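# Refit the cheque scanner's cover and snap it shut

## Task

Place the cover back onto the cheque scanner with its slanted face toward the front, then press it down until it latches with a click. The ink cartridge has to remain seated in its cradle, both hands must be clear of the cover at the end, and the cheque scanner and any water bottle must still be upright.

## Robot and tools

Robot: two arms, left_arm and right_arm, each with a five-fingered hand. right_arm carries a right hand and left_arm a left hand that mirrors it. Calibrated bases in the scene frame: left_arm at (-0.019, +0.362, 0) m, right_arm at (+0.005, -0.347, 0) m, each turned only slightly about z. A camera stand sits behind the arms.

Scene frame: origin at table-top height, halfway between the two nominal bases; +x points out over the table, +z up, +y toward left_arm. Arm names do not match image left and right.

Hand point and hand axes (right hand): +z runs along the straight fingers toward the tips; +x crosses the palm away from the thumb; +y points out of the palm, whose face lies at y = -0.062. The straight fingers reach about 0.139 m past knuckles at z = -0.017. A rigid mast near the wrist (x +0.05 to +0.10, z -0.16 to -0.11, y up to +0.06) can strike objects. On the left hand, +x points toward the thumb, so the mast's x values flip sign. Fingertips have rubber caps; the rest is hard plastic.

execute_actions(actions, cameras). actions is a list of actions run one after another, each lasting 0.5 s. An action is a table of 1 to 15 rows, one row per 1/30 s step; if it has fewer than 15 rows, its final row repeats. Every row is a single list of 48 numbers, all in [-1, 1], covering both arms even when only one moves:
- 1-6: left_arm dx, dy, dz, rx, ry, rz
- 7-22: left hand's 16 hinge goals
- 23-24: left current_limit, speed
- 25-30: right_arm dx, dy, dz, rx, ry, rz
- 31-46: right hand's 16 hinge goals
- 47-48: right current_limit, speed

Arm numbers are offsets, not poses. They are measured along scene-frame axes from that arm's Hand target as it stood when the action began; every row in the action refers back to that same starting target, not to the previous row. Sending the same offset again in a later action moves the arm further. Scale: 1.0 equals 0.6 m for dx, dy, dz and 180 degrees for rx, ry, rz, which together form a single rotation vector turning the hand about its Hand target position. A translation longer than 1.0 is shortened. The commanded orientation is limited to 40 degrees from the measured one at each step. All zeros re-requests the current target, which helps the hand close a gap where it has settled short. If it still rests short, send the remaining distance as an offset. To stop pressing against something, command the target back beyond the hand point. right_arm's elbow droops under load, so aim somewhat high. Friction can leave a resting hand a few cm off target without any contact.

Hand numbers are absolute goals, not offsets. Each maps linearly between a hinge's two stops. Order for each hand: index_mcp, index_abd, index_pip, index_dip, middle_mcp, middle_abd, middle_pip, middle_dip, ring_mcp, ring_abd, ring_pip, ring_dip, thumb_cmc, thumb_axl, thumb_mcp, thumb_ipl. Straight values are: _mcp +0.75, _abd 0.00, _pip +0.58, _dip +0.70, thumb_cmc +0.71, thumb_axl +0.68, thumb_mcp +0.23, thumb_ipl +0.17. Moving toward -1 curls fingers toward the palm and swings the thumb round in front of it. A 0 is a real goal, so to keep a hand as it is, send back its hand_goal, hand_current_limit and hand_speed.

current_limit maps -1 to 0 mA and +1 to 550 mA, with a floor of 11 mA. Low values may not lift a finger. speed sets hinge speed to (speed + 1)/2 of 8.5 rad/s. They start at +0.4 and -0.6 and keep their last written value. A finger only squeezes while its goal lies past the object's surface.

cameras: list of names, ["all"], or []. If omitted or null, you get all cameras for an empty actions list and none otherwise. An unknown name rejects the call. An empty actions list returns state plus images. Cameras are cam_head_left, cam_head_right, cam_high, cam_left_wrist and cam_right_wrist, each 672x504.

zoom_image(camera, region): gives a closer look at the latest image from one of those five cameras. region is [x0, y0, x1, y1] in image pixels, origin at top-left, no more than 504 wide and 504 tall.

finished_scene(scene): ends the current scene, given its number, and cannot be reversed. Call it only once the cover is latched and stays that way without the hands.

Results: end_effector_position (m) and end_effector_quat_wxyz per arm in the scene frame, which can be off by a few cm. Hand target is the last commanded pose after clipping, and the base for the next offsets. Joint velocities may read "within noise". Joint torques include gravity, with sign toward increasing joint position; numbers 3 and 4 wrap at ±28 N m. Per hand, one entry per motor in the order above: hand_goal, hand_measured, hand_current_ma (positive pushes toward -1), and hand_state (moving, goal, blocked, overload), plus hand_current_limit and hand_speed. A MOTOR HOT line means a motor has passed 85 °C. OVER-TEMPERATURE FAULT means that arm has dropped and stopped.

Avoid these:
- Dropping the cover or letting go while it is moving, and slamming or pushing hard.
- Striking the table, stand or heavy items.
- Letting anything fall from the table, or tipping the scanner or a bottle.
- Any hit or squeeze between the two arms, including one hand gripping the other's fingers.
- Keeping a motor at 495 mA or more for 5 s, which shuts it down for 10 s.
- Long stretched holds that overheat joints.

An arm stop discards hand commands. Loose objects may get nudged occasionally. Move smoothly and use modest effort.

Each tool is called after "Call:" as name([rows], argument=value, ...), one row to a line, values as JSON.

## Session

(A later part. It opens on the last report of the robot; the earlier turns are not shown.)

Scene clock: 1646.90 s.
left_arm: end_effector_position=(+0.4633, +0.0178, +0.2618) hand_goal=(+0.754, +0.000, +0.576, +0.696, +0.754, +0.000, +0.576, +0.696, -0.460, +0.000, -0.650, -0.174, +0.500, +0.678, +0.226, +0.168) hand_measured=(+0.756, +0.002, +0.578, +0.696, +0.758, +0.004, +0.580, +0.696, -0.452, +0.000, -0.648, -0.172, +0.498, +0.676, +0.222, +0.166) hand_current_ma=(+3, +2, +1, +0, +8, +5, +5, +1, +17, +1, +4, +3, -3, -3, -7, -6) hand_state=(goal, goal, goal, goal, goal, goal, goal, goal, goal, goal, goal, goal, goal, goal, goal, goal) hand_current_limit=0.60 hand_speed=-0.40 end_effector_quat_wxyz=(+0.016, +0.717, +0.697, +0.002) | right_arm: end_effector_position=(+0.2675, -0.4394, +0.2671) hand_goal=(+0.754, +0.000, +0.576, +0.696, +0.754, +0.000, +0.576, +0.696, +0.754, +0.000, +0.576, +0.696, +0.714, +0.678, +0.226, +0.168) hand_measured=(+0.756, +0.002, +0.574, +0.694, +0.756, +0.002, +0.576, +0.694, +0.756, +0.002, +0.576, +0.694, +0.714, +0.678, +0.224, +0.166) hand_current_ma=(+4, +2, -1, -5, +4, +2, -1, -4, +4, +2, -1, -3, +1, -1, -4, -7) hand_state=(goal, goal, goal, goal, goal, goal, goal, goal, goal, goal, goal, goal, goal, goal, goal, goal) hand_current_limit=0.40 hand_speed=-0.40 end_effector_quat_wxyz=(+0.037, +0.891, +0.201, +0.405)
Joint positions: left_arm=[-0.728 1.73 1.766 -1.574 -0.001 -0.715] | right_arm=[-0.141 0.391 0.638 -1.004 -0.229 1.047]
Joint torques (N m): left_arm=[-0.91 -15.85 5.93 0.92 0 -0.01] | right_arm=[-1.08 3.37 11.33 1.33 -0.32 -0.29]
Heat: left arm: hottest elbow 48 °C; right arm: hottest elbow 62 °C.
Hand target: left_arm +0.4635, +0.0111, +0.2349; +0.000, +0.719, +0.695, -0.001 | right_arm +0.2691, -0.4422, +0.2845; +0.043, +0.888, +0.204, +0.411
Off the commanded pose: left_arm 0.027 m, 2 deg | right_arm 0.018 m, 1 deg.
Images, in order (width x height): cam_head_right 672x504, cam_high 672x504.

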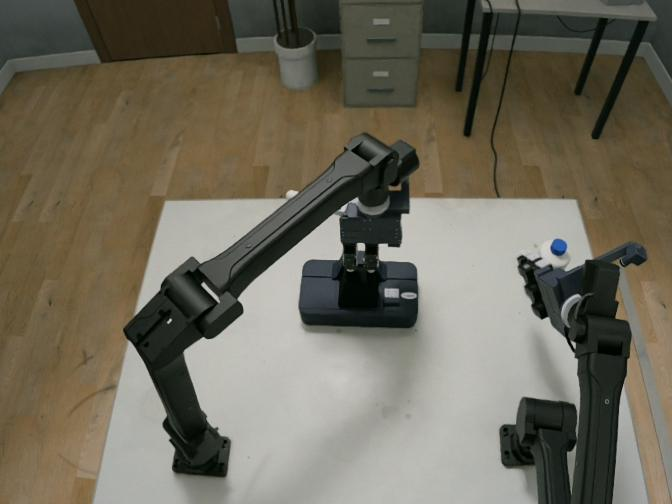

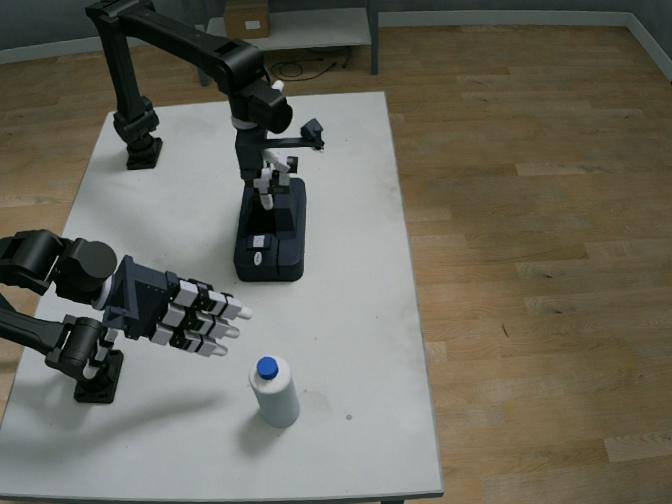

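Call:
execute_actions([
  [[0,0,-0.07,0,0,0,0.754,0,0.576,0.696,0.754,0,0.576,0.696,-0.46,0,-0.65,-0.174,0.5,0.678,0.226,0.168,0.6,-0.4,0,0,0,0,0,0,0.754,0,0.576,0.696,0.754,0,0.576,0.696,0.754,0,0.576,0.696,0.714,0.678,0.226,0.168,0.4,-0.4]],
], cameras=["cam_head_right","cam_high"])

Call:
zoom_image(camera="cam_head_right", region=[320, 245, 400, 325])

Call:
zoom_image(camera="cam_high", region=[235, 175, 315, 245])

Scene clock: 1651.70 s.
left_arm: end_effector_position=(+0.4595, +0.0223, +0.2630) hand_goal=(+0.754, +0.000, +0.576, +0.696, +0.754, +0.000, +0.576, +0.696, -0.460, +0.000, -0.650, -0.174, +0.500, +0.678, +0.226, +0.168) hand_measured=(+0.768, +0.010, +0.586, +0.702, +0.764, +0.006, +0.582, +0.700, -0.452, +0.000, -0.648, -0.172, +0.498, +0.676, +0.222, +0.166) hand_current_ma=(+31, +15, +20, +9, +21, +7, +12, +5, +19, +1, +4, +3, -3, -3, -8, -6) hand_state=(goal, goal, goal, goal, goal, goal, goal, goal, goal, goal, goal, goal, goal, goal, goal, goal) hand_current_limit=0.60 hand_speed=-0.40 end_effector_quat_wxyz=(+0.049, +0.716, +0.696, +0.008) | right_arm: end_effector_position=(+0.2675, -0.4394, +0.2671) hand_goal=(+0.754, +0.000, +0.576, +0.696, +0.754, +0.000, +0.576, +0.696, +0.754, +0.000, +0.576, +0.696, +0.714, +0.678, +0.226, +0.168) hand_measured=(+0.756, +0.002, +0.574, +0.694, +0.756, +0.002, +0.576, +0.694, +0.756, +0.002, +0.576, +0.694, +0.714, +0.678, +0.224, +0.166) hand_current_ma=(+4, +2, -1, -5, +4, +2, -1, -4, +4, +2, -1, -3, +1, -1, -4, -7) hand_state=(goal, goal, goal, goal, goal, goal, goal, goal, goal, goal, goal, goal, goal, goal, goal, goal) hand_current_limit=0.40 hand_speed=-0.40 end_effector_quat_wxyz=(+0.037, +0.891, +0.201, +0.405)
Joint positions: left_arm=[-0.729 1.669 1.677 -1.48 -0.01 -0.715] | right_arm=[-0.141 0.391 0.638 -1.004 -0.229 1.047]
Joint torques (N m): left_arm=[-1.49 -10.52 4.34 1.57 0.28 -0.01] | right_arm=[-1.08 3.37 11.33 1.33 -0.32 -0.3]
Heat: left arm: hottest elbow 47 °C; right arm: hottest elbow 62 °C.
Hand target: left_arm +0.4635, +0.0110, +0.1930; +0.000, +0.719, +0.695, -0.001 | right_arm +0.2691, -0.4422, +0.2845; +0.043, +0.888, +0.204, +0.411
Off the commanded pose: left_arm 0.071 m, 6 deg | right_arm 0.018 m, 1 deg.
Images, in order (width x height): cam_head_right 672x504, cam_high 672x504.

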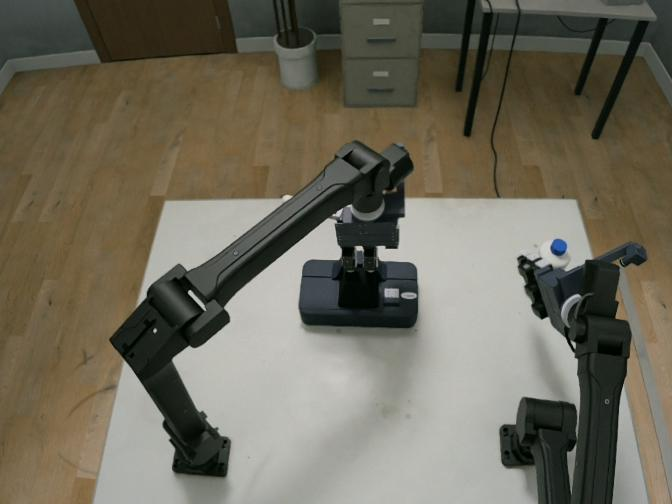

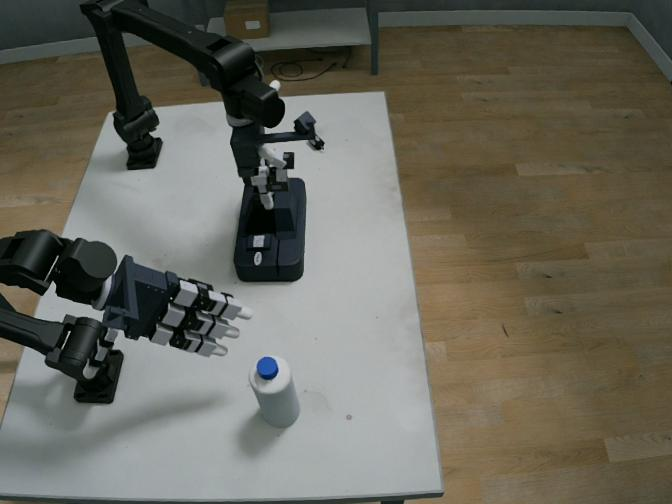

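Scaled by 6.300 from the camera's 672x504 image, which has a finer 960x720 frame.

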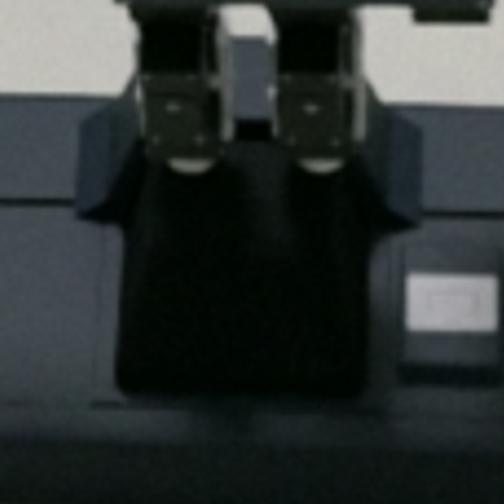

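Scaled by 6.300 from the camera's 672x504 image, which has a finer 960x720 frame.

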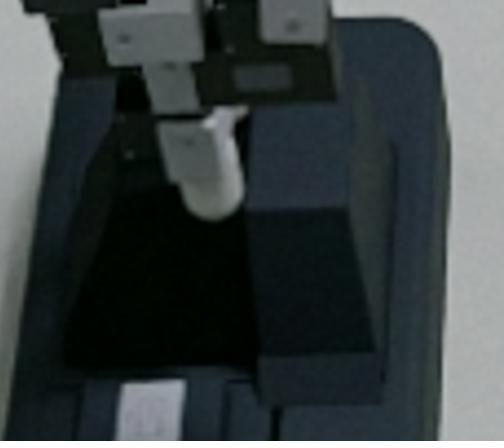

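Call:
execute_actions([
  [[0,0,-0.06,0.019,0.025,0,0.754,0,0.576,0.696,0.754,0,0.576,0.696,-0.46,0,-0.65,-0.174,0.5,0.678,0.226,0.168,0.8,-0.4,0,0,0,0,0,0,0.754,0,0.576,0.696,0.754,0,0.576,0.696,0.754,0,0.576,0.696,0.714,0.678,0.226,0.168,0.4,-0.4]],
], cameras=["cam_head_right","cam_high"])

Call:
zoom_image(camera="cam_head_right", region=[320, 245, 400, 325])

Call:
zoom_image(camera="cam_high", region=[235, 175, 315, 245])

Scene clock: 1661.70 s.
left_arm: end_effector_position=(+0.4586, +0.0229, +0.2604) hand_goal=(+0.754, +0.000, +0.576, +0.696, +0.754, +0.000, +0.576, +0.696, -0.460, +0.000, -0.650, -0.174, +0.500, +0.678, +0.226, +0.168) hand_measured=(+0.758, -0.002, +0.586, +0.702, +0.756, +0.002, +0.580, +0.700, -0.452, +0.000, -0.648, -0.172, +0.498, +0.676, +0.222, +0.166) hand_current_ma=(+6, -2, +20, +9, +4, +2, +6, +5, +19, +1, +4, +3, -3, -3, -8, -6) hand_state=(goal, goal, goal, goal, goal, goal, goal, goal, goal, goal, goal, goal, goal, goal, goal, goal) hand_current_limit=0.80 hand_speed=-0.40 end_effector_quat_wxyz=(+0.041, +0.716, +0.697, +0.007) | right_arm: end_effector_position=(+0.2675, -0.4394, +0.2671) hand_goal=(+0.754, +0.000, +0.576, +0.696, +0.754, +0.000, +0.576, +0.696, +0.754, +0.000, +0.576, +0.696, +0.714, +0.678, +0.226, +0.168) hand_measured=(+0.756, +0.002, +0.574, +0.694, +0.756, +0.002, +0.576, +0.694, +0.756, +0.002, +0.576, +0.694, +0.714, +0.678, +0.224, +0.166) hand_current_ma=(+4, +2, -1, -5, +4, +2, -1, -4, +4, +2, -1, -3, +1, -1, -4, -7) hand_state=(goal, goal, goal, goal, goal, goal, goal, goal, goal, goal, goal, goal, goal, goal, goal, goal) hand_current_limit=0.40 hand_speed=-0.40 end_effector_quat_wxyz=(+0.037, +0.891, +0.201, +0.405)
Joint positions: left_arm=[-0.729 1.678 1.684 -1.496 -0.009 -0.715] | right_arm=[-0.141 0.391 0.638 -1.004 -0.229 1.047]
Joint torques (N m): left_arm=[-0.97 -6.18 4.42 0.14 0.59 -0.01] | right_arm=[-1.03 3.31 11.33 1.32 -0.32 -0.29]
Heat: left arm: hottest elbow 46 °C; right arm: hottest elbow 63 °C.
Hand target: left_arm +0.4636, +0.0111, +0.1571; -0.049, +0.718, +0.694, -0.008 | right_arm +0.2691, -0.4422, +0.2845; +0.043, +0.888, +0.204, +0.411
Off the commanded pose: left_arm 0.104 m, 10 deg | right_arm 0.018 m, 1 deg.
Images, in order (width x height): cam_head_right 672x504, cam_high 672x504.

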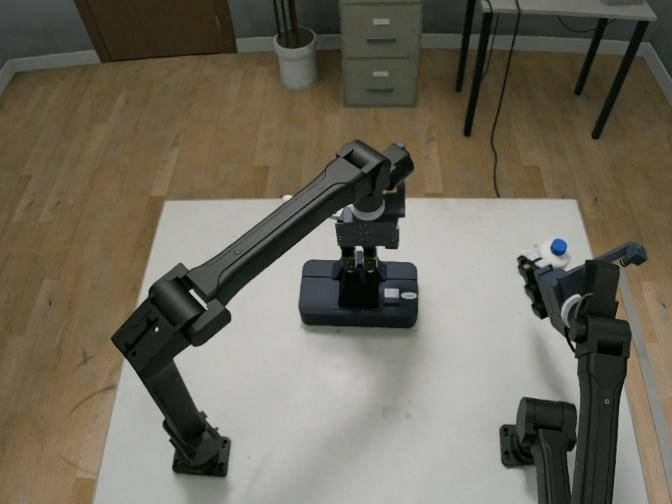

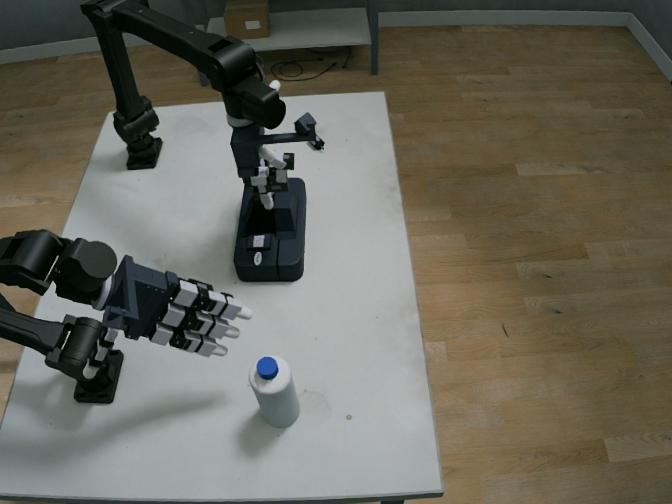

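Scaled by 6.300 from the camera's 672x504 image, which has a finer 960x720 frame.

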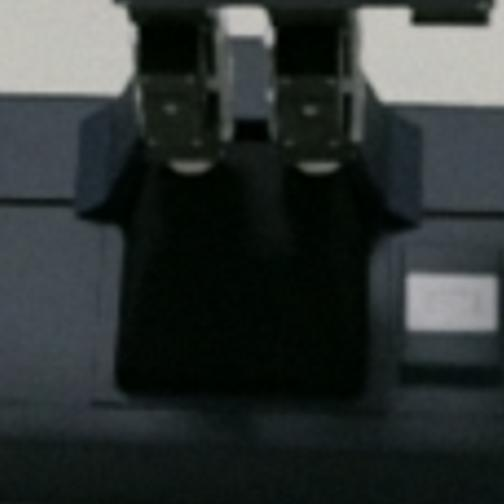

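Scaled by 6.300 from the camera's 672x504 image, which has a finer 960x720 frame.

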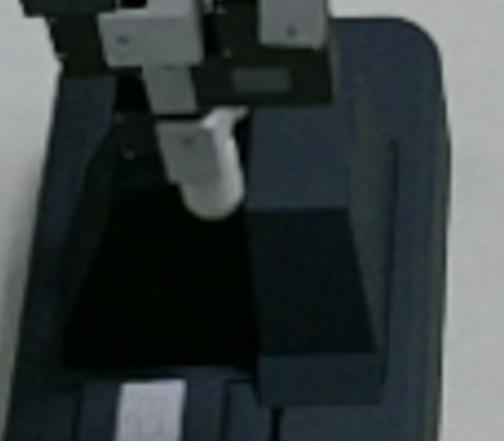

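Call:
execute_actions([
  [[0,0,-0.06,0,0,0,0.754,0,0.576,0.696,0.754,0,0.576,0.696,-0.46,0,-0.65,-0.174,0.5,0.678,0.226,0.168,0.8,-0.4,0,0,0,0,0,0,0.754,0,0.576,0.696,0.754,0,0.576,0.696,0.754,0,0.576,0.696,0.714,0.678,0.226,0.168,0.4,-0.4]],
], cameras=["cam_head_right","cam_high"])

Call:
zoom_image(camera="cam_head_right", region=[320, 245, 400, 325])

Call:
zoom_image(camera="cam_high", region=[235, 175, 315, 245])

Scene clock: 1667.30 s.
left_arm: end_effector_position=(+0.4564, +0.0253, +0.2591) hand_goal=(+0.754, +0.000, +0.576, +0.696, +0.754, +0.000, +0.576, +0.696, -0.460, +0.000, -0.650, -0.174, +0.500, +0.678, +0.226, +0.168) hand_measured=(+0.764, +0.002, +0.586, +0.702, +0.760, +0.002, +0.580, +0.700, -0.452, +0.000, -0.648, -0.172, +0.498, +0.676, +0.222, +0.166) hand_current_ma=(+23, +2, +21, +11, +14, +3, +7, +5, +19, +1, +4, +3, -3, -3, -8, -6) hand_state=(goal, goal, goal, goal, goal, goal, goal, goal, goal, goal, goal, goal, goal, goal, goal, goal) hand_current_limit=0.80 hand_speed=-0.40 end_effector_quat_wxyz=(+0.057, +0.716, +0.696, +0.009) | right_arm: end_effector_position=(+0.2675, -0.4394, +0.2671) hand_goal=(+0.754, +0.000, +0.576, +0.696, +0.754, +0.000, +0.576, +0.696, +0.754, +0.000, +0.576, +0.696, +0.714, +0.678, +0.226, +0.168) hand_measured=(+0.756, +0.002, +0.574, +0.694, +0.756, +0.002, +0.576, +0.694, +0.756, +0.002, +0.576, +0.694, +0.714, +0.678, +0.224, +0.166) hand_current_ma=(+4, +2, -1, -5, +4, +2, -1, -4, +4, +2, -1, -3, +1, -1, -4, -7) hand_state=(goal, goal, goal, goal, goal, goal, goal, goal, goal, goal, goal, goal, goal, goal, goal, goal) hand_current_limit=0.40 hand_speed=-0.40 end_effector_quat_wxyz=(+0.037, +0.891, +0.201, +0.405)
Joint positions: left_arm=[-0.729 1.647 1.636 -1.444 -0.011 -0.715] | right_arm=[-0.141 0.391 0.638 -1.004 -0.229 1.047]
Joint torques (N m): left_arm=[-0.56 -3.08 1.46 1.62 0.68 0] | right_arm=[-1.08 3.37 11.32 1.33 -0.32 -0.3]
Heat: left arm: hottest elbow 45 °C; right arm: hottest elbow 63 °C.
Hand target: left_arm +0.4635, +0.0110, +0.1210; -0.049, +0.718, +0.694, -0.008 | right_arm +0.2691, -0.4422, +0.2845; +0.043, +0.888, +0.204, +0.411
Off the commanded pose: left_arm 0.139 m, 12 deg | right_arm 0.018 m, 1 deg.
Images, in order (width x height): cam_head_right 672x504, cam_high 672x504.

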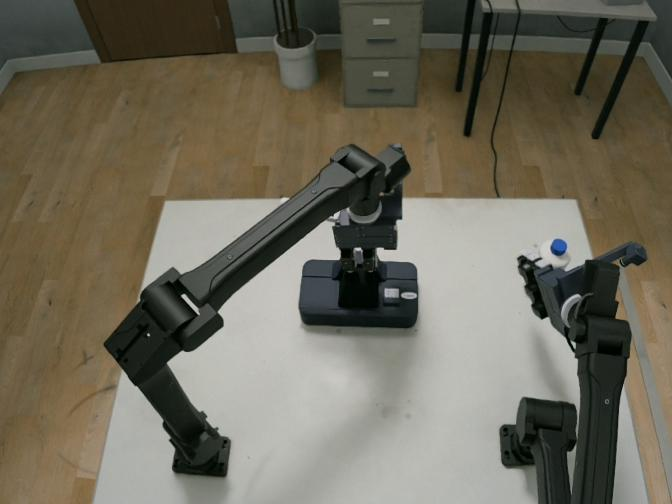

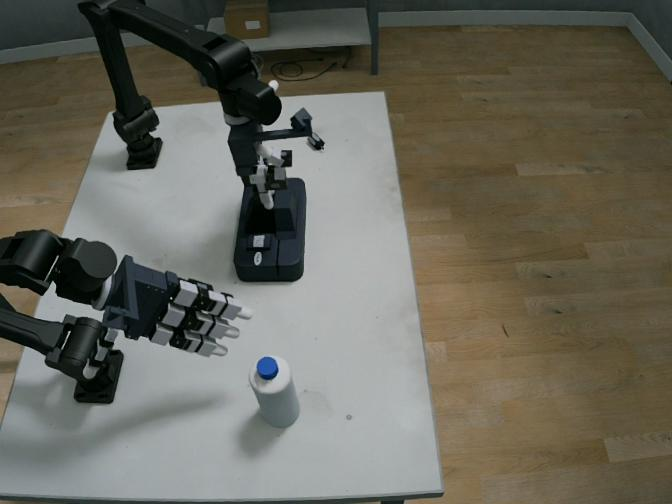

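Scaled by 6.300 from the camera's 672x504 image, which has a finer 960x720 frame.

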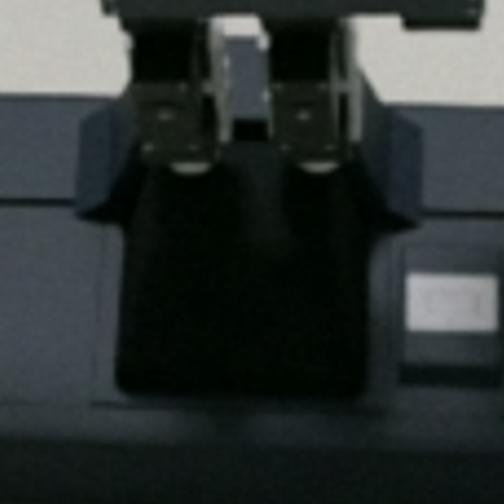

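Scaled by 6.300 from the camera's 672x504 image, which has a finer 960x720 frame.

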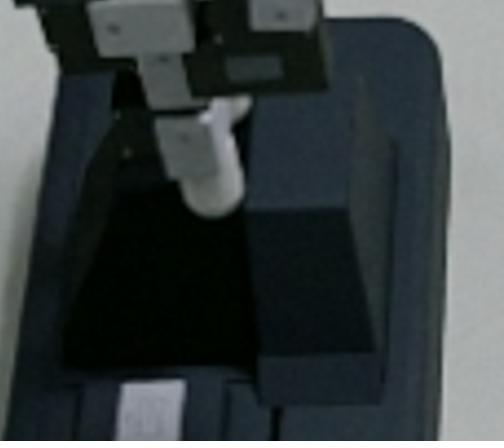

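Call:
execute_actions([
  [[0,0,0.15,-0.019,-0.025,0,0.754,0,0.576,0.696,0.754,0,0.576,0.696,-0.46,0,-0.65,-0.174,0.5,0.678,0.226,0.168,0.6,-0.4,0,0,0,0,0,0,0.754,0,0.576,0.696,0.754,0,0.576,0.696,0.754,0,0.576,0.696,0.714,0.678,0.226,0.168,0.4,-0.4]],
  [[0,0,0.15,0,0,0,0.754,0,0.576,0.696,0.754,0,0.576,0.696,-0.46,0,-0.65,-0.174,0.5,0.678,0.226,0.168,0.6,-0.4,0,0,0,0,0,0,0.754,0,0.576,0.696,0.754,0,0.576,0.696,0.754,0,0.576,0.696,0.714,0.678,0.226,0.168,0.4,-0.4]],
  [[-0.05,0.05,0.15,0,0,0,0.754,0,0.576,0.696,0.754,0,0.576,0.696,-0.46,0,-0.65,-0.174,0.5,0.678,0.226,0.168,0.4,-0.4,0,0,0,0,0,0,0.754,0,0.576,0.696,0.754,0,0.576,0.696,0.754,0,0.576,0.696,0.714,0.678,0.226,0.168,0.4,-0.4]],
], cameras=["cam_head_right","cam_high","cam_left_wrist"])

Call:
zoom_image(camera="cam_head_right", region=[320, 245, 400, 325])

Call:
zoom_image(camera="cam_high", region=[235, 175, 315, 245])

Scene clock: 1675.70 s.
left_arm: end_effector_position=(+0.4316, +0.0488, +0.3946) hand_goal=(+0.754, +0.000, +0.576, +0.696, +0.754, +0.000, +0.576, +0.696, -0.460, +0.000, -0.650, -0.174, +0.500, +0.678, +0.226, +0.168) hand_measured=(+0.754, -0.002, +0.578, +0.698, +0.754, +0.002, +0.578, +0.698, -0.452, +0.000, -0.648, -0.172, +0.500, +0.676, +0.222, +0.166) hand_current_ma=(+0, -3, +3, +4, +1, +2, +3, +4, +19, +1, +4, +3, -1, -3, -8, -6) hand_state=(goal, goal, goal, goal, goal, goal, goal, goal, goal, goal, goal, goal, goal, goal, goal, goal) hand_current_limit=0.40 hand_speed=-0.40 end_effector_quat_wxyz=(+0.099, +0.714, +0.693, +0.018) | right_arm: end_effector_position=(+0.2675, -0.4394, +0.2671) hand_goal=(+0.754, +0.000, +0.576, +0.696, +0.754, +0.000, +0.576, +0.696, +0.754, +0.000, +0.576, +0.696, +0.714, +0.678, +0.226, +0.168) hand_measured=(+0.756, +0.002, +0.574, +0.694, +0.756, +0.002, +0.576, +0.694, +0.756, +0.002, +0.576, +0.694, +0.714, +0.678, +0.224, +0.166) hand_current_ma=(+4, +2, -1, -5, +4, +2, -1, -4, +4, +2, -1, -3, +1, -1, -4, -7) hand_state=(goal, goal, goal, goal, goal, goal, goal, goal, goal, goal, goal, goal, goal, goal, goal, goal) hand_current_limit=0.40 hand_speed=-0.40 end_effector_quat_wxyz=(+0.037, +0.891, +0.201, +0.405)
Joint positions: left_arm=[-0.733 1.551 1.857 -1.678 -0.025 -0.715] | right_arm=[-0.141 0.391 0.638 -1.004 -0.229 1.047]
Joint torques (N m): left_arm=[-0.97 -14.15 8.4 0.2 -0.31 0.13] | right_arm=[-1.08 3.31 11.3 1.33 -0.32 -0.3]
Heat: left arm: hottest elbow 45 °C; right arm: hottest elbow 63 °C.
Hand target: left_arm +0.4336, +0.0412, +0.3909; +0.000, +0.719, +0.695, -0.001 | right_arm +0.2691, -0.4422, +0.2845; +0.043, +0.888, +0.204, +0.411
Off the commanded pose: left_arm 0.009 m, 12 deg | right_arm 0.018 m, 1 deg.
joint sent to its limit (left arm) — joint 4 (wrist pitch), lower limit. The joint targets are off in orientation, not in position.
Images, in order (width x height): cam_head_right 672x504, cam_high 672x504, cam_left_wrist 672x504.

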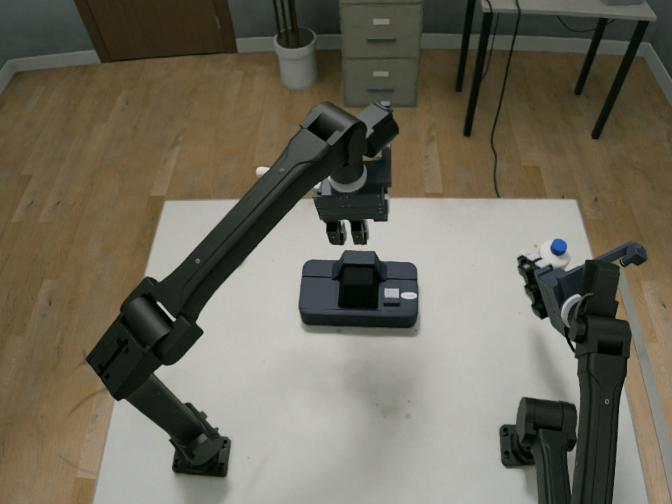

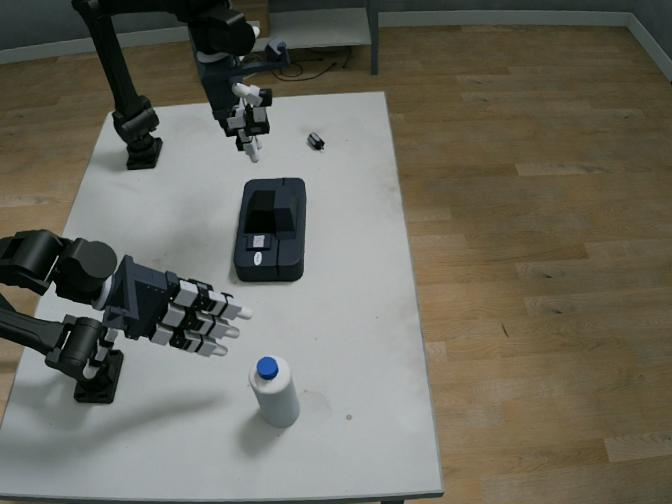

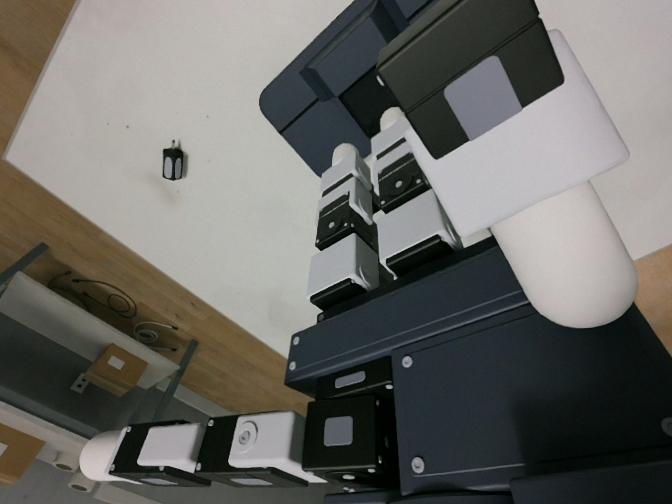

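Scaled by 6.300 from the camera's 672x504 image, which has a finer 960x720 frame.

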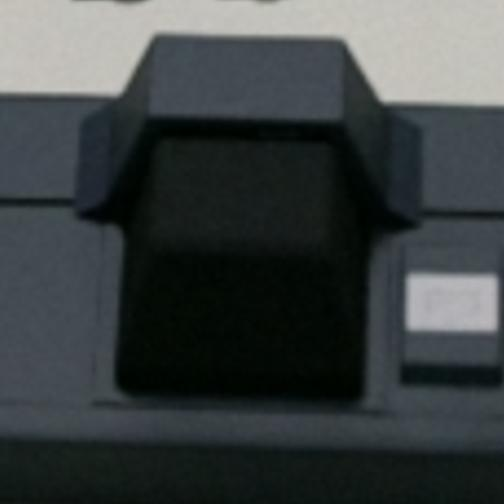

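Scaled by 6.300 from the camera's 672x504 image, which has a finer 960x720 frame.

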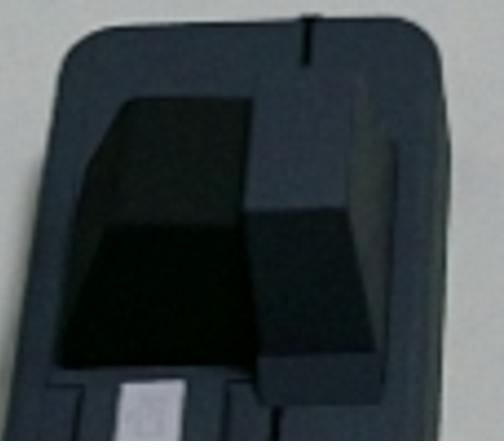

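Call:
execute_actions([
  [[0.0307,-0.0503,-0.168,0,0,0,0.754,0,0.576,0.696,0.754,0,0.576,0.696,-0.46,0,-0.65,-0.174,0.5,0.678,0.226,0.168,0.6,-0.4,0,0,0,0,0,0,0.754,0,0.576,0.696,0.754,0,0.576,0.696,0.754,0,0.576,0.696,0.714,0.678,0.226,0.168,0.4,-0.4]],
  [[0,0,-0.075,0,0,0,0.754,0,0.576,0.696,0.754,0,0.576,0.696,-0.46,0,-0.65,-0.174,0.5,0.678,0.226,0.168,0.6,-0.4,0,0,0,0,0,0,0.754,0,0.576,0.696,0.754,0,0.576,0.696,0.754,0,0.576,0.696,0.714,0.678,0.226,0.168,0.4,-0.4]],
], cameras=["cam_head_right"])

Call:
zoom_image(camera="cam_head_right", region=[320, 245, 400, 325])

Scene clock: 1691.90 s.
left_arm: end_effector_position=(+0.4513, +0.0134, +0.2591) hand_goal=(+0.754, +0.000, +0.576, +0.696, +0.754, +0.000, +0.576, +0.696, -0.460, +0.000, -0.650, -0.174, +0.500, +0.678, +0.226, +0.168) hand_measured=(+0.754, -0.002, +0.578, +0.698, +0.764, +0.010, +0.584, +0.700, -0.450, +0.000, -0.648, -0.172, +0.500, +0.676, +0.222, +0.166) hand_current_ma=(+0, -2, +3, +4, +23, +16, +16, +8, +20, +1, +4, +3, -1, -3, -8, -6) hand_state=(goal, goal, goal, goal, goal, goal, goal, goal, goal, goal, goal, goal, goal, goal, goal, goal) hand_current_limit=0.60 hand_speed=-0.40 end_effector_quat_wxyz=(+0.006, +0.721, +0.693, -0.001) | right_arm: end_effector_position=(+0.2675, -0.4394, +0.2671) hand_goal=(+0.754, +0.000, +0.576, +0.696, +0.754, +0.000, +0.576, +0.696, +0.754, +0.000, +0.576, +0.696, +0.714, +0.678, +0.226, +0.168) hand_measured=(+0.756, +0.002, +0.574, +0.694, +0.756, +0.002, +0.576, +0.694, +0.756, +0.002, +0.576, +0.694, +0.714, +0.678, +0.224, +0.166) hand_current_ma=(+4, +2, -1, -5, +4, +2, -1, -4, +4, +2, -1, -3, +1, -1, -4, -7) hand_state=(goal, goal, goal, goal, goal, goal, goal, goal, goal, goal, goal, goal, goal, goal, goal, goal) hand_current_limit=0.40 hand_speed=-0.40 end_effector_quat_wxyz=(+0.037, +0.891, +0.201, +0.405)
Joint positions: left_arm=[-0.746 1.725 1.757 -1.589 0.003 -0.722] | right_arm=[-0.141 0.391 0.638 -1.004 -0.229 1.047]
Joint torques (N m): left_arm=[-0.85 -17.9 6.56 0.51 -0.25 -0.11] | right_arm=[-1.14 3.43 11.33 1.33 -0.32 -0.3]
Heat: left arm: hottest elbow 46 °C; right arm: hottest elbow 63 °C.
Hand target: left_arm +0.4520, +0.0108, +0.2454; +0.000, +0.719, +0.695, -0.001 | right_arm +0.2691, -0.4422, +0.2845; +0.043, +0.888, +0.204, +0.411
Off the commanded pose: left_arm 0.014 m, 1 deg | right_arm 0.018 m, 1 deg.
Images, in order (width x height): cam_head_right 672x504.

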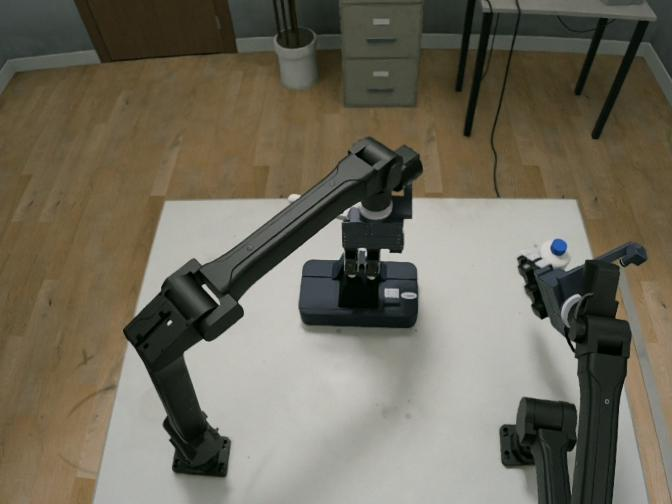

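Scaled by 6.300 from the camera's 672x504 image, which has a finer 960x720 frame.

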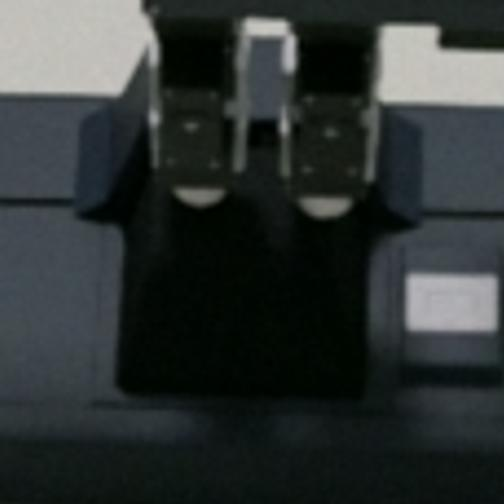

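Call:
execute_actions([
  [[0,0.013,0.03,0,0,0,0.754,0,0.576,0.696,0.754,0,0.576,0.696,-0.46,0,-0.65,-0.174,0.5,0.678,0.226,0.168,0.6,-0.4,0,0,0,0,0,0,0.754,0,0.576,0.696,0.754,0,0.576,0.696,0.754,0,0.576,0.696,0.714,0.678,0.226,0.168,0.4,-0.4]],
  [[0,0,-0.07,0.008,0.012,0,0.754,0,0.576,0.696,0.754,0,0.576,0.696,-0.46,0,-0.65,-0.174,0.5,0.678,0.226,0.168,0.6,-0.4,0,0,0,0,0,0,0.754,0,0.576,0.696,0.754,0,0.576,0.696,0.754,0,0.576,0.696,0.714,0.678,0.226,0.168,0.4,-0.4]],
], cameras=["cam_head_right"])

Call:
zoom_image(camera="cam_head_right", region=[320, 245, 400, 325])

Scene clock: 1697.13 s.
left_arm: end_effector_position=(+0.4482, +0.0161, +0.2575) hand_goal=(+0.754, +0.000, +0.576, +0.696, +0.754, +0.000, +0.576, +0.696, -0.460, +0.000, -0.650, -0.174, +0.500, +0.678, +0.226, +0.168) hand_measured=(+0.754, -0.002, +0.578, +0.698, +0.754, -0.004, +0.578, +0.698, -0.450, +0.000, -0.648, -0.172, +0.500, +0.676, +0.222, +0.166) hand_current_ma=(+0, -2, +2, +3, +1, -4, +2, +2, +20, +1, +4, +3, -1, -3, -8, -6) hand_state=(goal, goal, goal, goal, goal, goal, goal, goal, goal, goal, goal, goal, goal, goal, goal, goal) hand_current_limit=0.60 hand_speed=-0.40 end_effector_quat_wxyz=(+0.008, +0.721, +0.693, -0.002) | right_arm: end_effector_position=(+0.2675, -0.4394, +0.2671) hand_goal=(+0.754, +0.000, +0.576, +0.696, +0.754, +0.000, +0.576, +0.696, +0.754, +0.000, +0.576, +0.696, +0.714, +0.678, +0.226, +0.168) hand_measured=(+0.756, +0.002, +0.574, +0.694, +0.756, +0.002, +0.576, +0.694, +0.756, +0.002, +0.576, +0.694, +0.714, +0.678, +0.224, +0.166) hand_current_ma=(+4, +2, -1, -5, +4, +2, -1, -4, +4, +2, -1, -3, +1, -1, -4, -7) hand_state=(goal, goal, goal, goal, goal, goal, goal, goal, goal, goal, goal, goal, goal, goal, goal, goal) hand_current_limit=0.40 hand_speed=-0.40 end_effector_quat_wxyz=(+0.037, +0.891, +0.201, +0.405)
Joint positions: left_arm=[-0.746 1.712 1.736 -1.579 0.005 -0.722] | right_arm=[-0.141 0.391 0.638 -1.004 -0.229 1.047]
Joint torques (N m): left_arm=[-0.44 -14.92 5.14 0.65 -0.02 0.05] | right_arm=[-1.03 3.37 11.3 1.32 -0.32 -0.29]
Heat: left arm: hottest elbow 46 °C; right arm: hottest elbow 63 °C.
Hand target: left_arm +0.4521, +0.0188, +0.2213; -0.022, +0.718, +0.695, -0.006 | right_arm +0.2691, -0.4422, +0.2845; +0.043, +0.888, +0.204, +0.411
Off the commanded pose: left_arm 0.037 m, 3 deg | right_arm 0.018 m, 1 deg.
Images, in order (width x height): cam_head_right 672x504.

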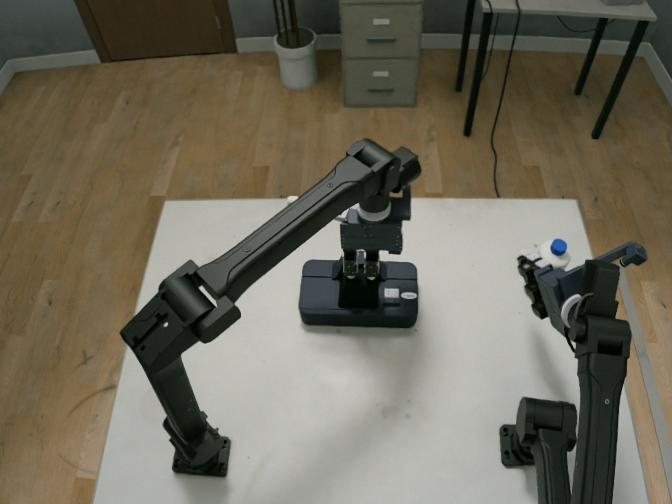

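Scaled by 6.300 from the camera's 672x504 image, which has a finer 960x720 frame.

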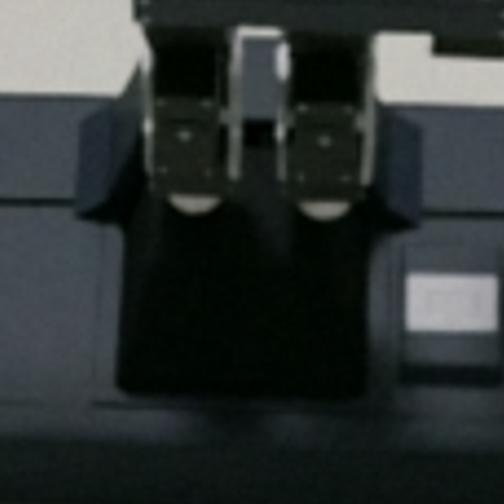

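Call:
execute_actions([
  [[0,0,-0.09,0.008,0.012,0,0.754,0,0.576,0.696,0.754,0,0.576,0.696,-0.46,0,-0.65,-0.174,0.5,0.678,0.226,0.168,0.8,-0.4,0,0,0,0,0,0,0.754,0,0.576,0.696,0.754,0,0.576,0.696,0.754,0,0.576,0.696,0.714,0.678,0.226,0.168,0.4,-0.4]],
  [[0,0,-0.09,0,0,0,0.754,0,0.576,0.696,0.754,0,0.576,0.696,-0.46,0,-0.65,-0.174,0.5,0.678,0.226,0.168,0.8,-0.4,0,0,0,0,0,0,0.754,0,0.576,0.696,0.754,0,0.576,0.696,0.754,0,0.576,0.696,0.714,0.678,0.226,0.168,0.4,-0.4]],
], cameras=["cam_head_right"])

Call:
zoom_image(camera="cam_head_right", region=[320, 245, 400, 325])

Scene clock: 1702.87 s.
left_arm: end_effector_position=(+0.4420, +0.0261, +0.2570) hand_goal=(+0.754, +0.000, +0.576, +0.696, +0.754, +0.000, +0.576, +0.696, -0.460, +0.000, -0.650, -0.174, +0.500, +0.678, +0.226, +0.168) hand_measured=(+0.788, +0.006, +0.602, +0.710, +0.756, -0.002, +0.578, +0.698, -0.450, +0.000, -0.648, -0.172, +0.500, +0.676, +0.222, +0.166) hand_current_ma=(+101, +8, +70, +33, +2, -1, +4, +4, +20, +1, +4, +3, -1, -3, -8, -6) hand_state=(blocked, goal, blocked, goal, goal, goal, goal, goal, goal, goal, goal, goal, goal, goal, goal, goal) hand_current_limit=0.80 hand_speed=-0.40 end_effector_quat_wxyz=(+0.069, +0.718, +0.693, +0.006) | right_arm: end_effector_position=(+0.2675, -0.4394, +0.2671) hand_goal=(+0.754, +0.000, +0.576, +0.696, +0.754, +0.000, +0.576, +0.696, +0.754, +0.000, +0.576, +0.696, +0.714, +0.678, +0.226, +0.168) hand_measured=(+0.756, +0.002, +0.574, +0.694, +0.756, +0.002, +0.576, +0.694, +0.756, +0.002, +0.576, +0.694, +0.714, +0.678, +0.224, +0.166) hand_current_ma=(+4, +2, -1, -5, +4, +2, -1, -4, +4, +2, -1, -3, +1, -1, -4, -7) hand_state=(goal, goal, goal, goal, goal, goal, goal, goal, goal, goal, goal, goal, goal, goal, goal, goal) hand_current_limit=0.40 hand_speed=-0.40 end_effector_quat_wxyz=(+0.037, +0.891, +0.201, +0.405)
Joint positions: left_arm=[-0.744 1.601 1.57 -1.401 -0.006 -0.722] | right_arm=[-0.141 0.391 0.638 -1.004 -0.229 1.047]
Joint torques (N m): left_arm=[-0.26 -2.26 0.84 1.81 0.78 0.06] | right_arm=[-1.08 3.37 11.32 1.32 -0.32 -0.29]
Heat: left arm: hottest elbow 45 °C; right arm: hottest elbow 63 °C.
Hand target: left_arm +0.4521, +0.0187, +0.1133; -0.044, +0.718, +0.695, -0.010 | right_arm +0.2691, -0.4422, +0.2845; +0.043, +0.888, +0.204, +0.411
Off the commanded pose: left_arm 0.144 m, 13 deg | right_arm 0.018 m, 1 deg.
Images, in order (width x height): cam_head_right 672x504.

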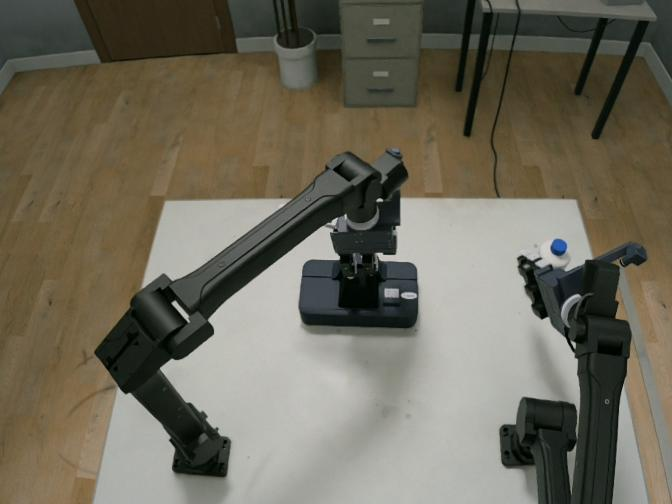

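Scaled by 6.300 from the camera's 672x504 image, which has a finer 960x720 frame.

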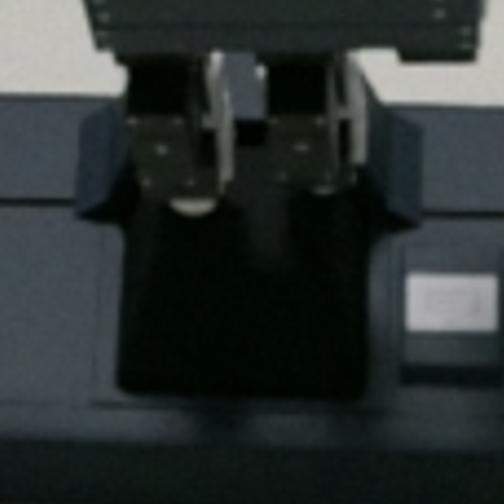

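Call:
execute_actions([
  [[0,0,0.15,-0.008,-0.012,0,0.754,0,0.576,0.696,0.754,0,0.576,0.696,-0.46,0,-0.65,-0.174,0.5,0.678,0.226,0.168,0.6,-0.4,0,0,0,0,0,0,0.754,0,0.576,0.696,0.754,0,0.576,0.696,0.754,0,0.576,0.696,0.714,0.678,0.226,0.168,0.4,-0.4]],
  [[0,0,0.15,-0.008,-0.012,0,0.754,0,0.576,0.696,0.754,0,0.576,0.696,-0.46,0,-0.65,-0.174,0.5,0.678,0.226,0.168,0.6,-0.4,0,0,0,0,0,0,0.754,0,0.576,0.696,0.754,0,0.576,0.696,0.754,0,0.576,0.696,0.714,0.678,0.226,0.168,0.4,-0.4]],
  [[-0.05,0.05,0.15,0,0,0,0.754,0,0.576,0.696,0.754,0,0.576,0.696,-0.46,0,-0.65,-0.174,0.5,0.678,0.226,0.168,0.4,-0.4,0,0,0,0,0,0,0.754,0,0.576,0.696,0.754,0,0.576,0.696,0.754,0,0.576,0.696,0.714,0.678,0.226,0.168,0.4,-0.4]],
], cameras=["cam_head_right","cam_high","cam_head_left"])

Call:
zoom_image(camera="cam_head_right", region=[320, 245, 400, 325])

Call:
zoom_image(camera="cam_high", region=[235, 175, 315, 245])

Scene clock: 1710.53 s.
left_arm: end_effector_position=(+0.4179, +0.0528, +0.3867) hand_goal=(+0.754, +0.000, +0.576, +0.696, +0.754, +0.000, +0.576, +0.696, -0.460, +0.000, -0.650, -0.174, +0.500, +0.678, +0.226, +0.168) hand_measured=(+0.752, -0.002, +0.576, +0.698, +0.754, -0.002, +0.578, +0.698, -0.450, +0.000, -0.648, -0.172, +0.500, +0.676, +0.222, +0.166) hand_current_ma=(-3, -3, +1, +2, +0, -1, +3, +4, +20, +1, +4, +3, +0, -3, -8, -6) hand_state=(goal, goal, goal, goal, goal, goal, goal, goal, goal, goal, goal, goal, goal, goal, goal, goal) hand_current_limit=0.40 hand_speed=-0.40 end_effector_quat_wxyz=(+0.089, +0.716, +0.692, +0.015) | right_arm: end_effector_position=(+0.2675, -0.4394, +0.2671) hand_goal=(+0.754, +0.000, +0.576, +0.696, +0.754, +0.000, +0.576, +0.696, +0.754, +0.000, +0.576, +0.696, +0.714, +0.678, +0.226, +0.168) hand_measured=(+0.756, +0.002, +0.574, +0.694, +0.756, +0.002, +0.576, +0.694, +0.756, +0.002, +0.576, +0.694, +0.714, +0.678, +0.224, +0.166) hand_current_ma=(+4, +2, -1, -5, +4, +2, -1, -4, +4, +2, -1, -3, +1, -1, -4, -7) hand_state=(goal, goal, goal, goal, goal, goal, goal, goal, goal, goal, goal, goal, goal, goal, goal, goal) hand_current_limit=0.40 hand_speed=-0.40 end_effector_quat_wxyz=(+0.037, +0.891, +0.201, +0.405)
Joint positions: left_arm=[-0.744 1.523 1.809 -1.678 -0.022 -0.722] | right_arm=[-0.141 0.391 0.638 -1.004 -0.229 1.047]
Joint torques (N m): left_arm=[-0.91 -13.45 8.54 0.02 -0.3 0.06] | right_arm=[-1.08 3.31 11.33 1.33 -0.32 -0.3]
Heat: left arm: hottest elbow 44 °C; right arm: hottest elbow 63 °C.
Hand target: left_arm +0.4220, +0.0487, +0.3832; +0.000, +0.719, +0.695, -0.001 | right_arm +0.2691, -0.4422, +0.2845; +0.043, +0.888, +0.204, +0.411
Off the commanded pose: left_arm 0.007 m, 10 deg | right_arm 0.018 m, 1 deg.
joint sent to its limit (left arm) — joint 4 (wrist pitch), lower limit. The joint targets are off in orientation, not in position.
Images, in order (width x height): cam_head_left 672x504, cam_head_right 672x504, cam_high 672x504.

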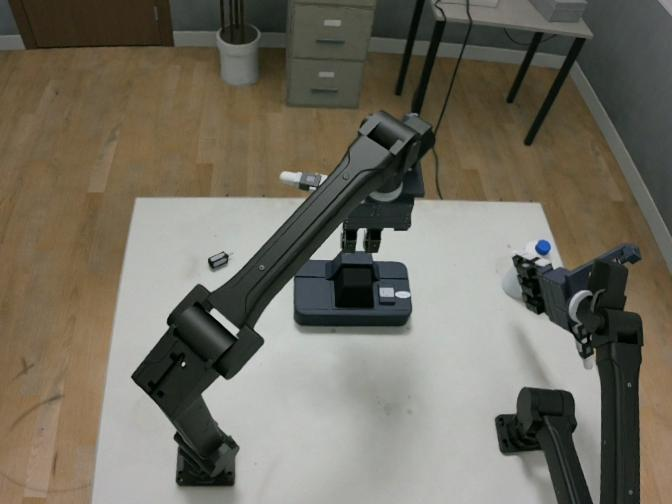

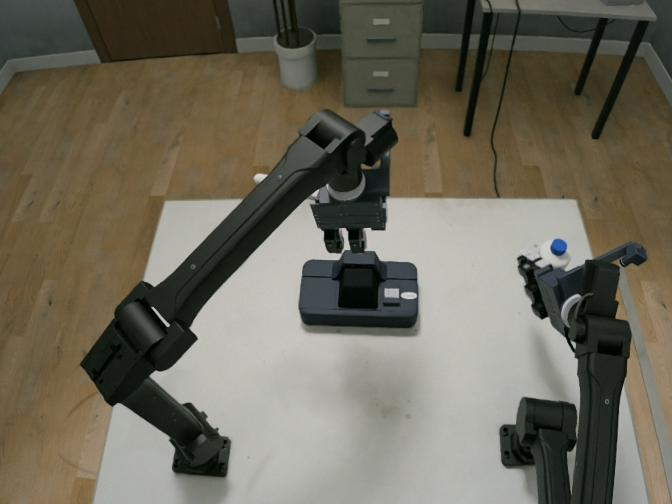

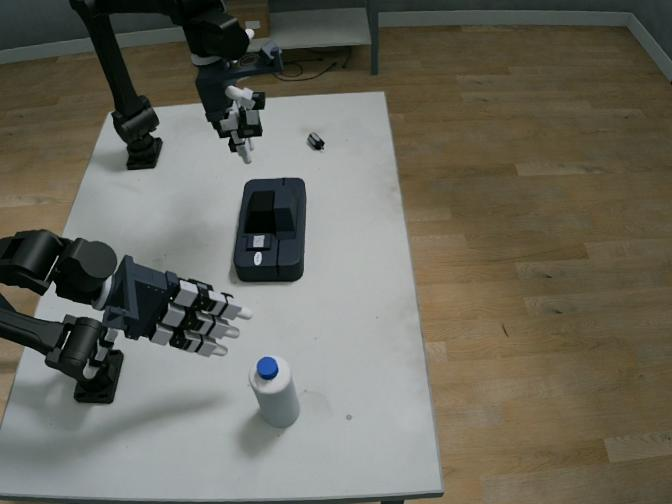

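Scaled by 6.300 from the camera's 672x504 image, which has a finer 960x720 frame.

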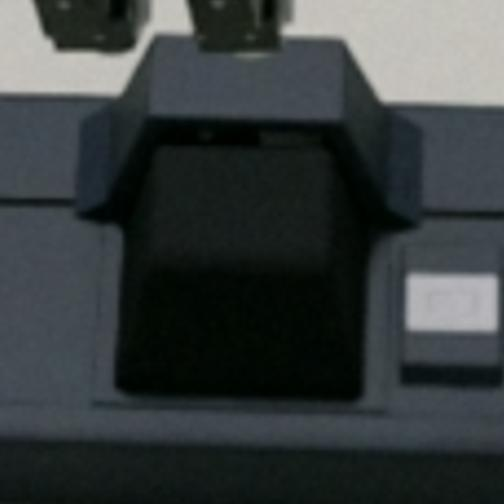

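Scaled by 6.300 from the camera's 672x504 image, which has a finer 960x720 frame.

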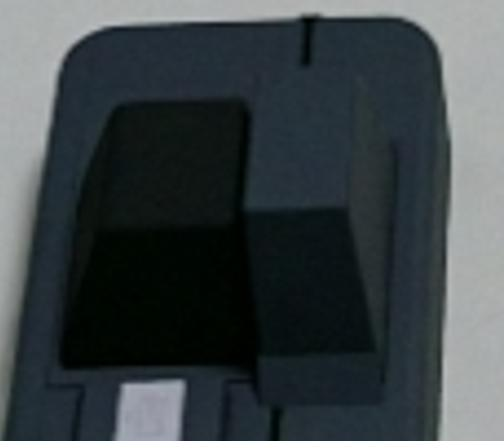

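Call:
zoom_image(camera="cam_head_right", region=[332, 255, 388, 315])

Call:
zoom_image(camera="cam_head_left", region=[325, 250, 390, 315])

Scaled by 8.400 from the camera's 672x504 image, which has a finer 960x720 frame.

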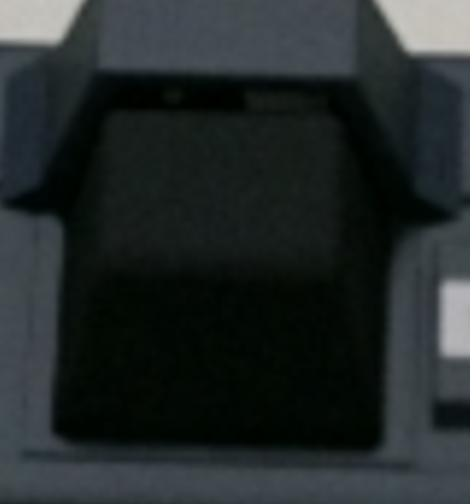

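Scaled by 7.754 from the camera's 672x504 image, which has a finer 960x720 frame.

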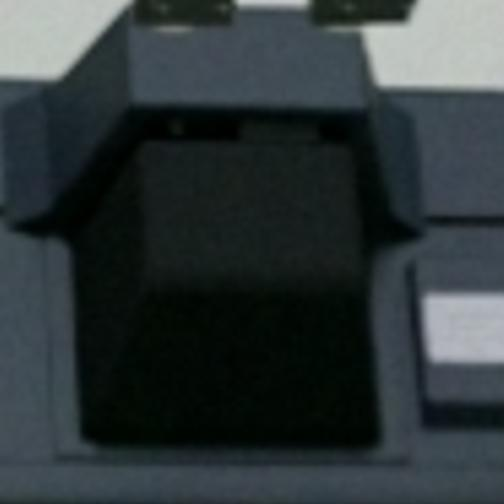

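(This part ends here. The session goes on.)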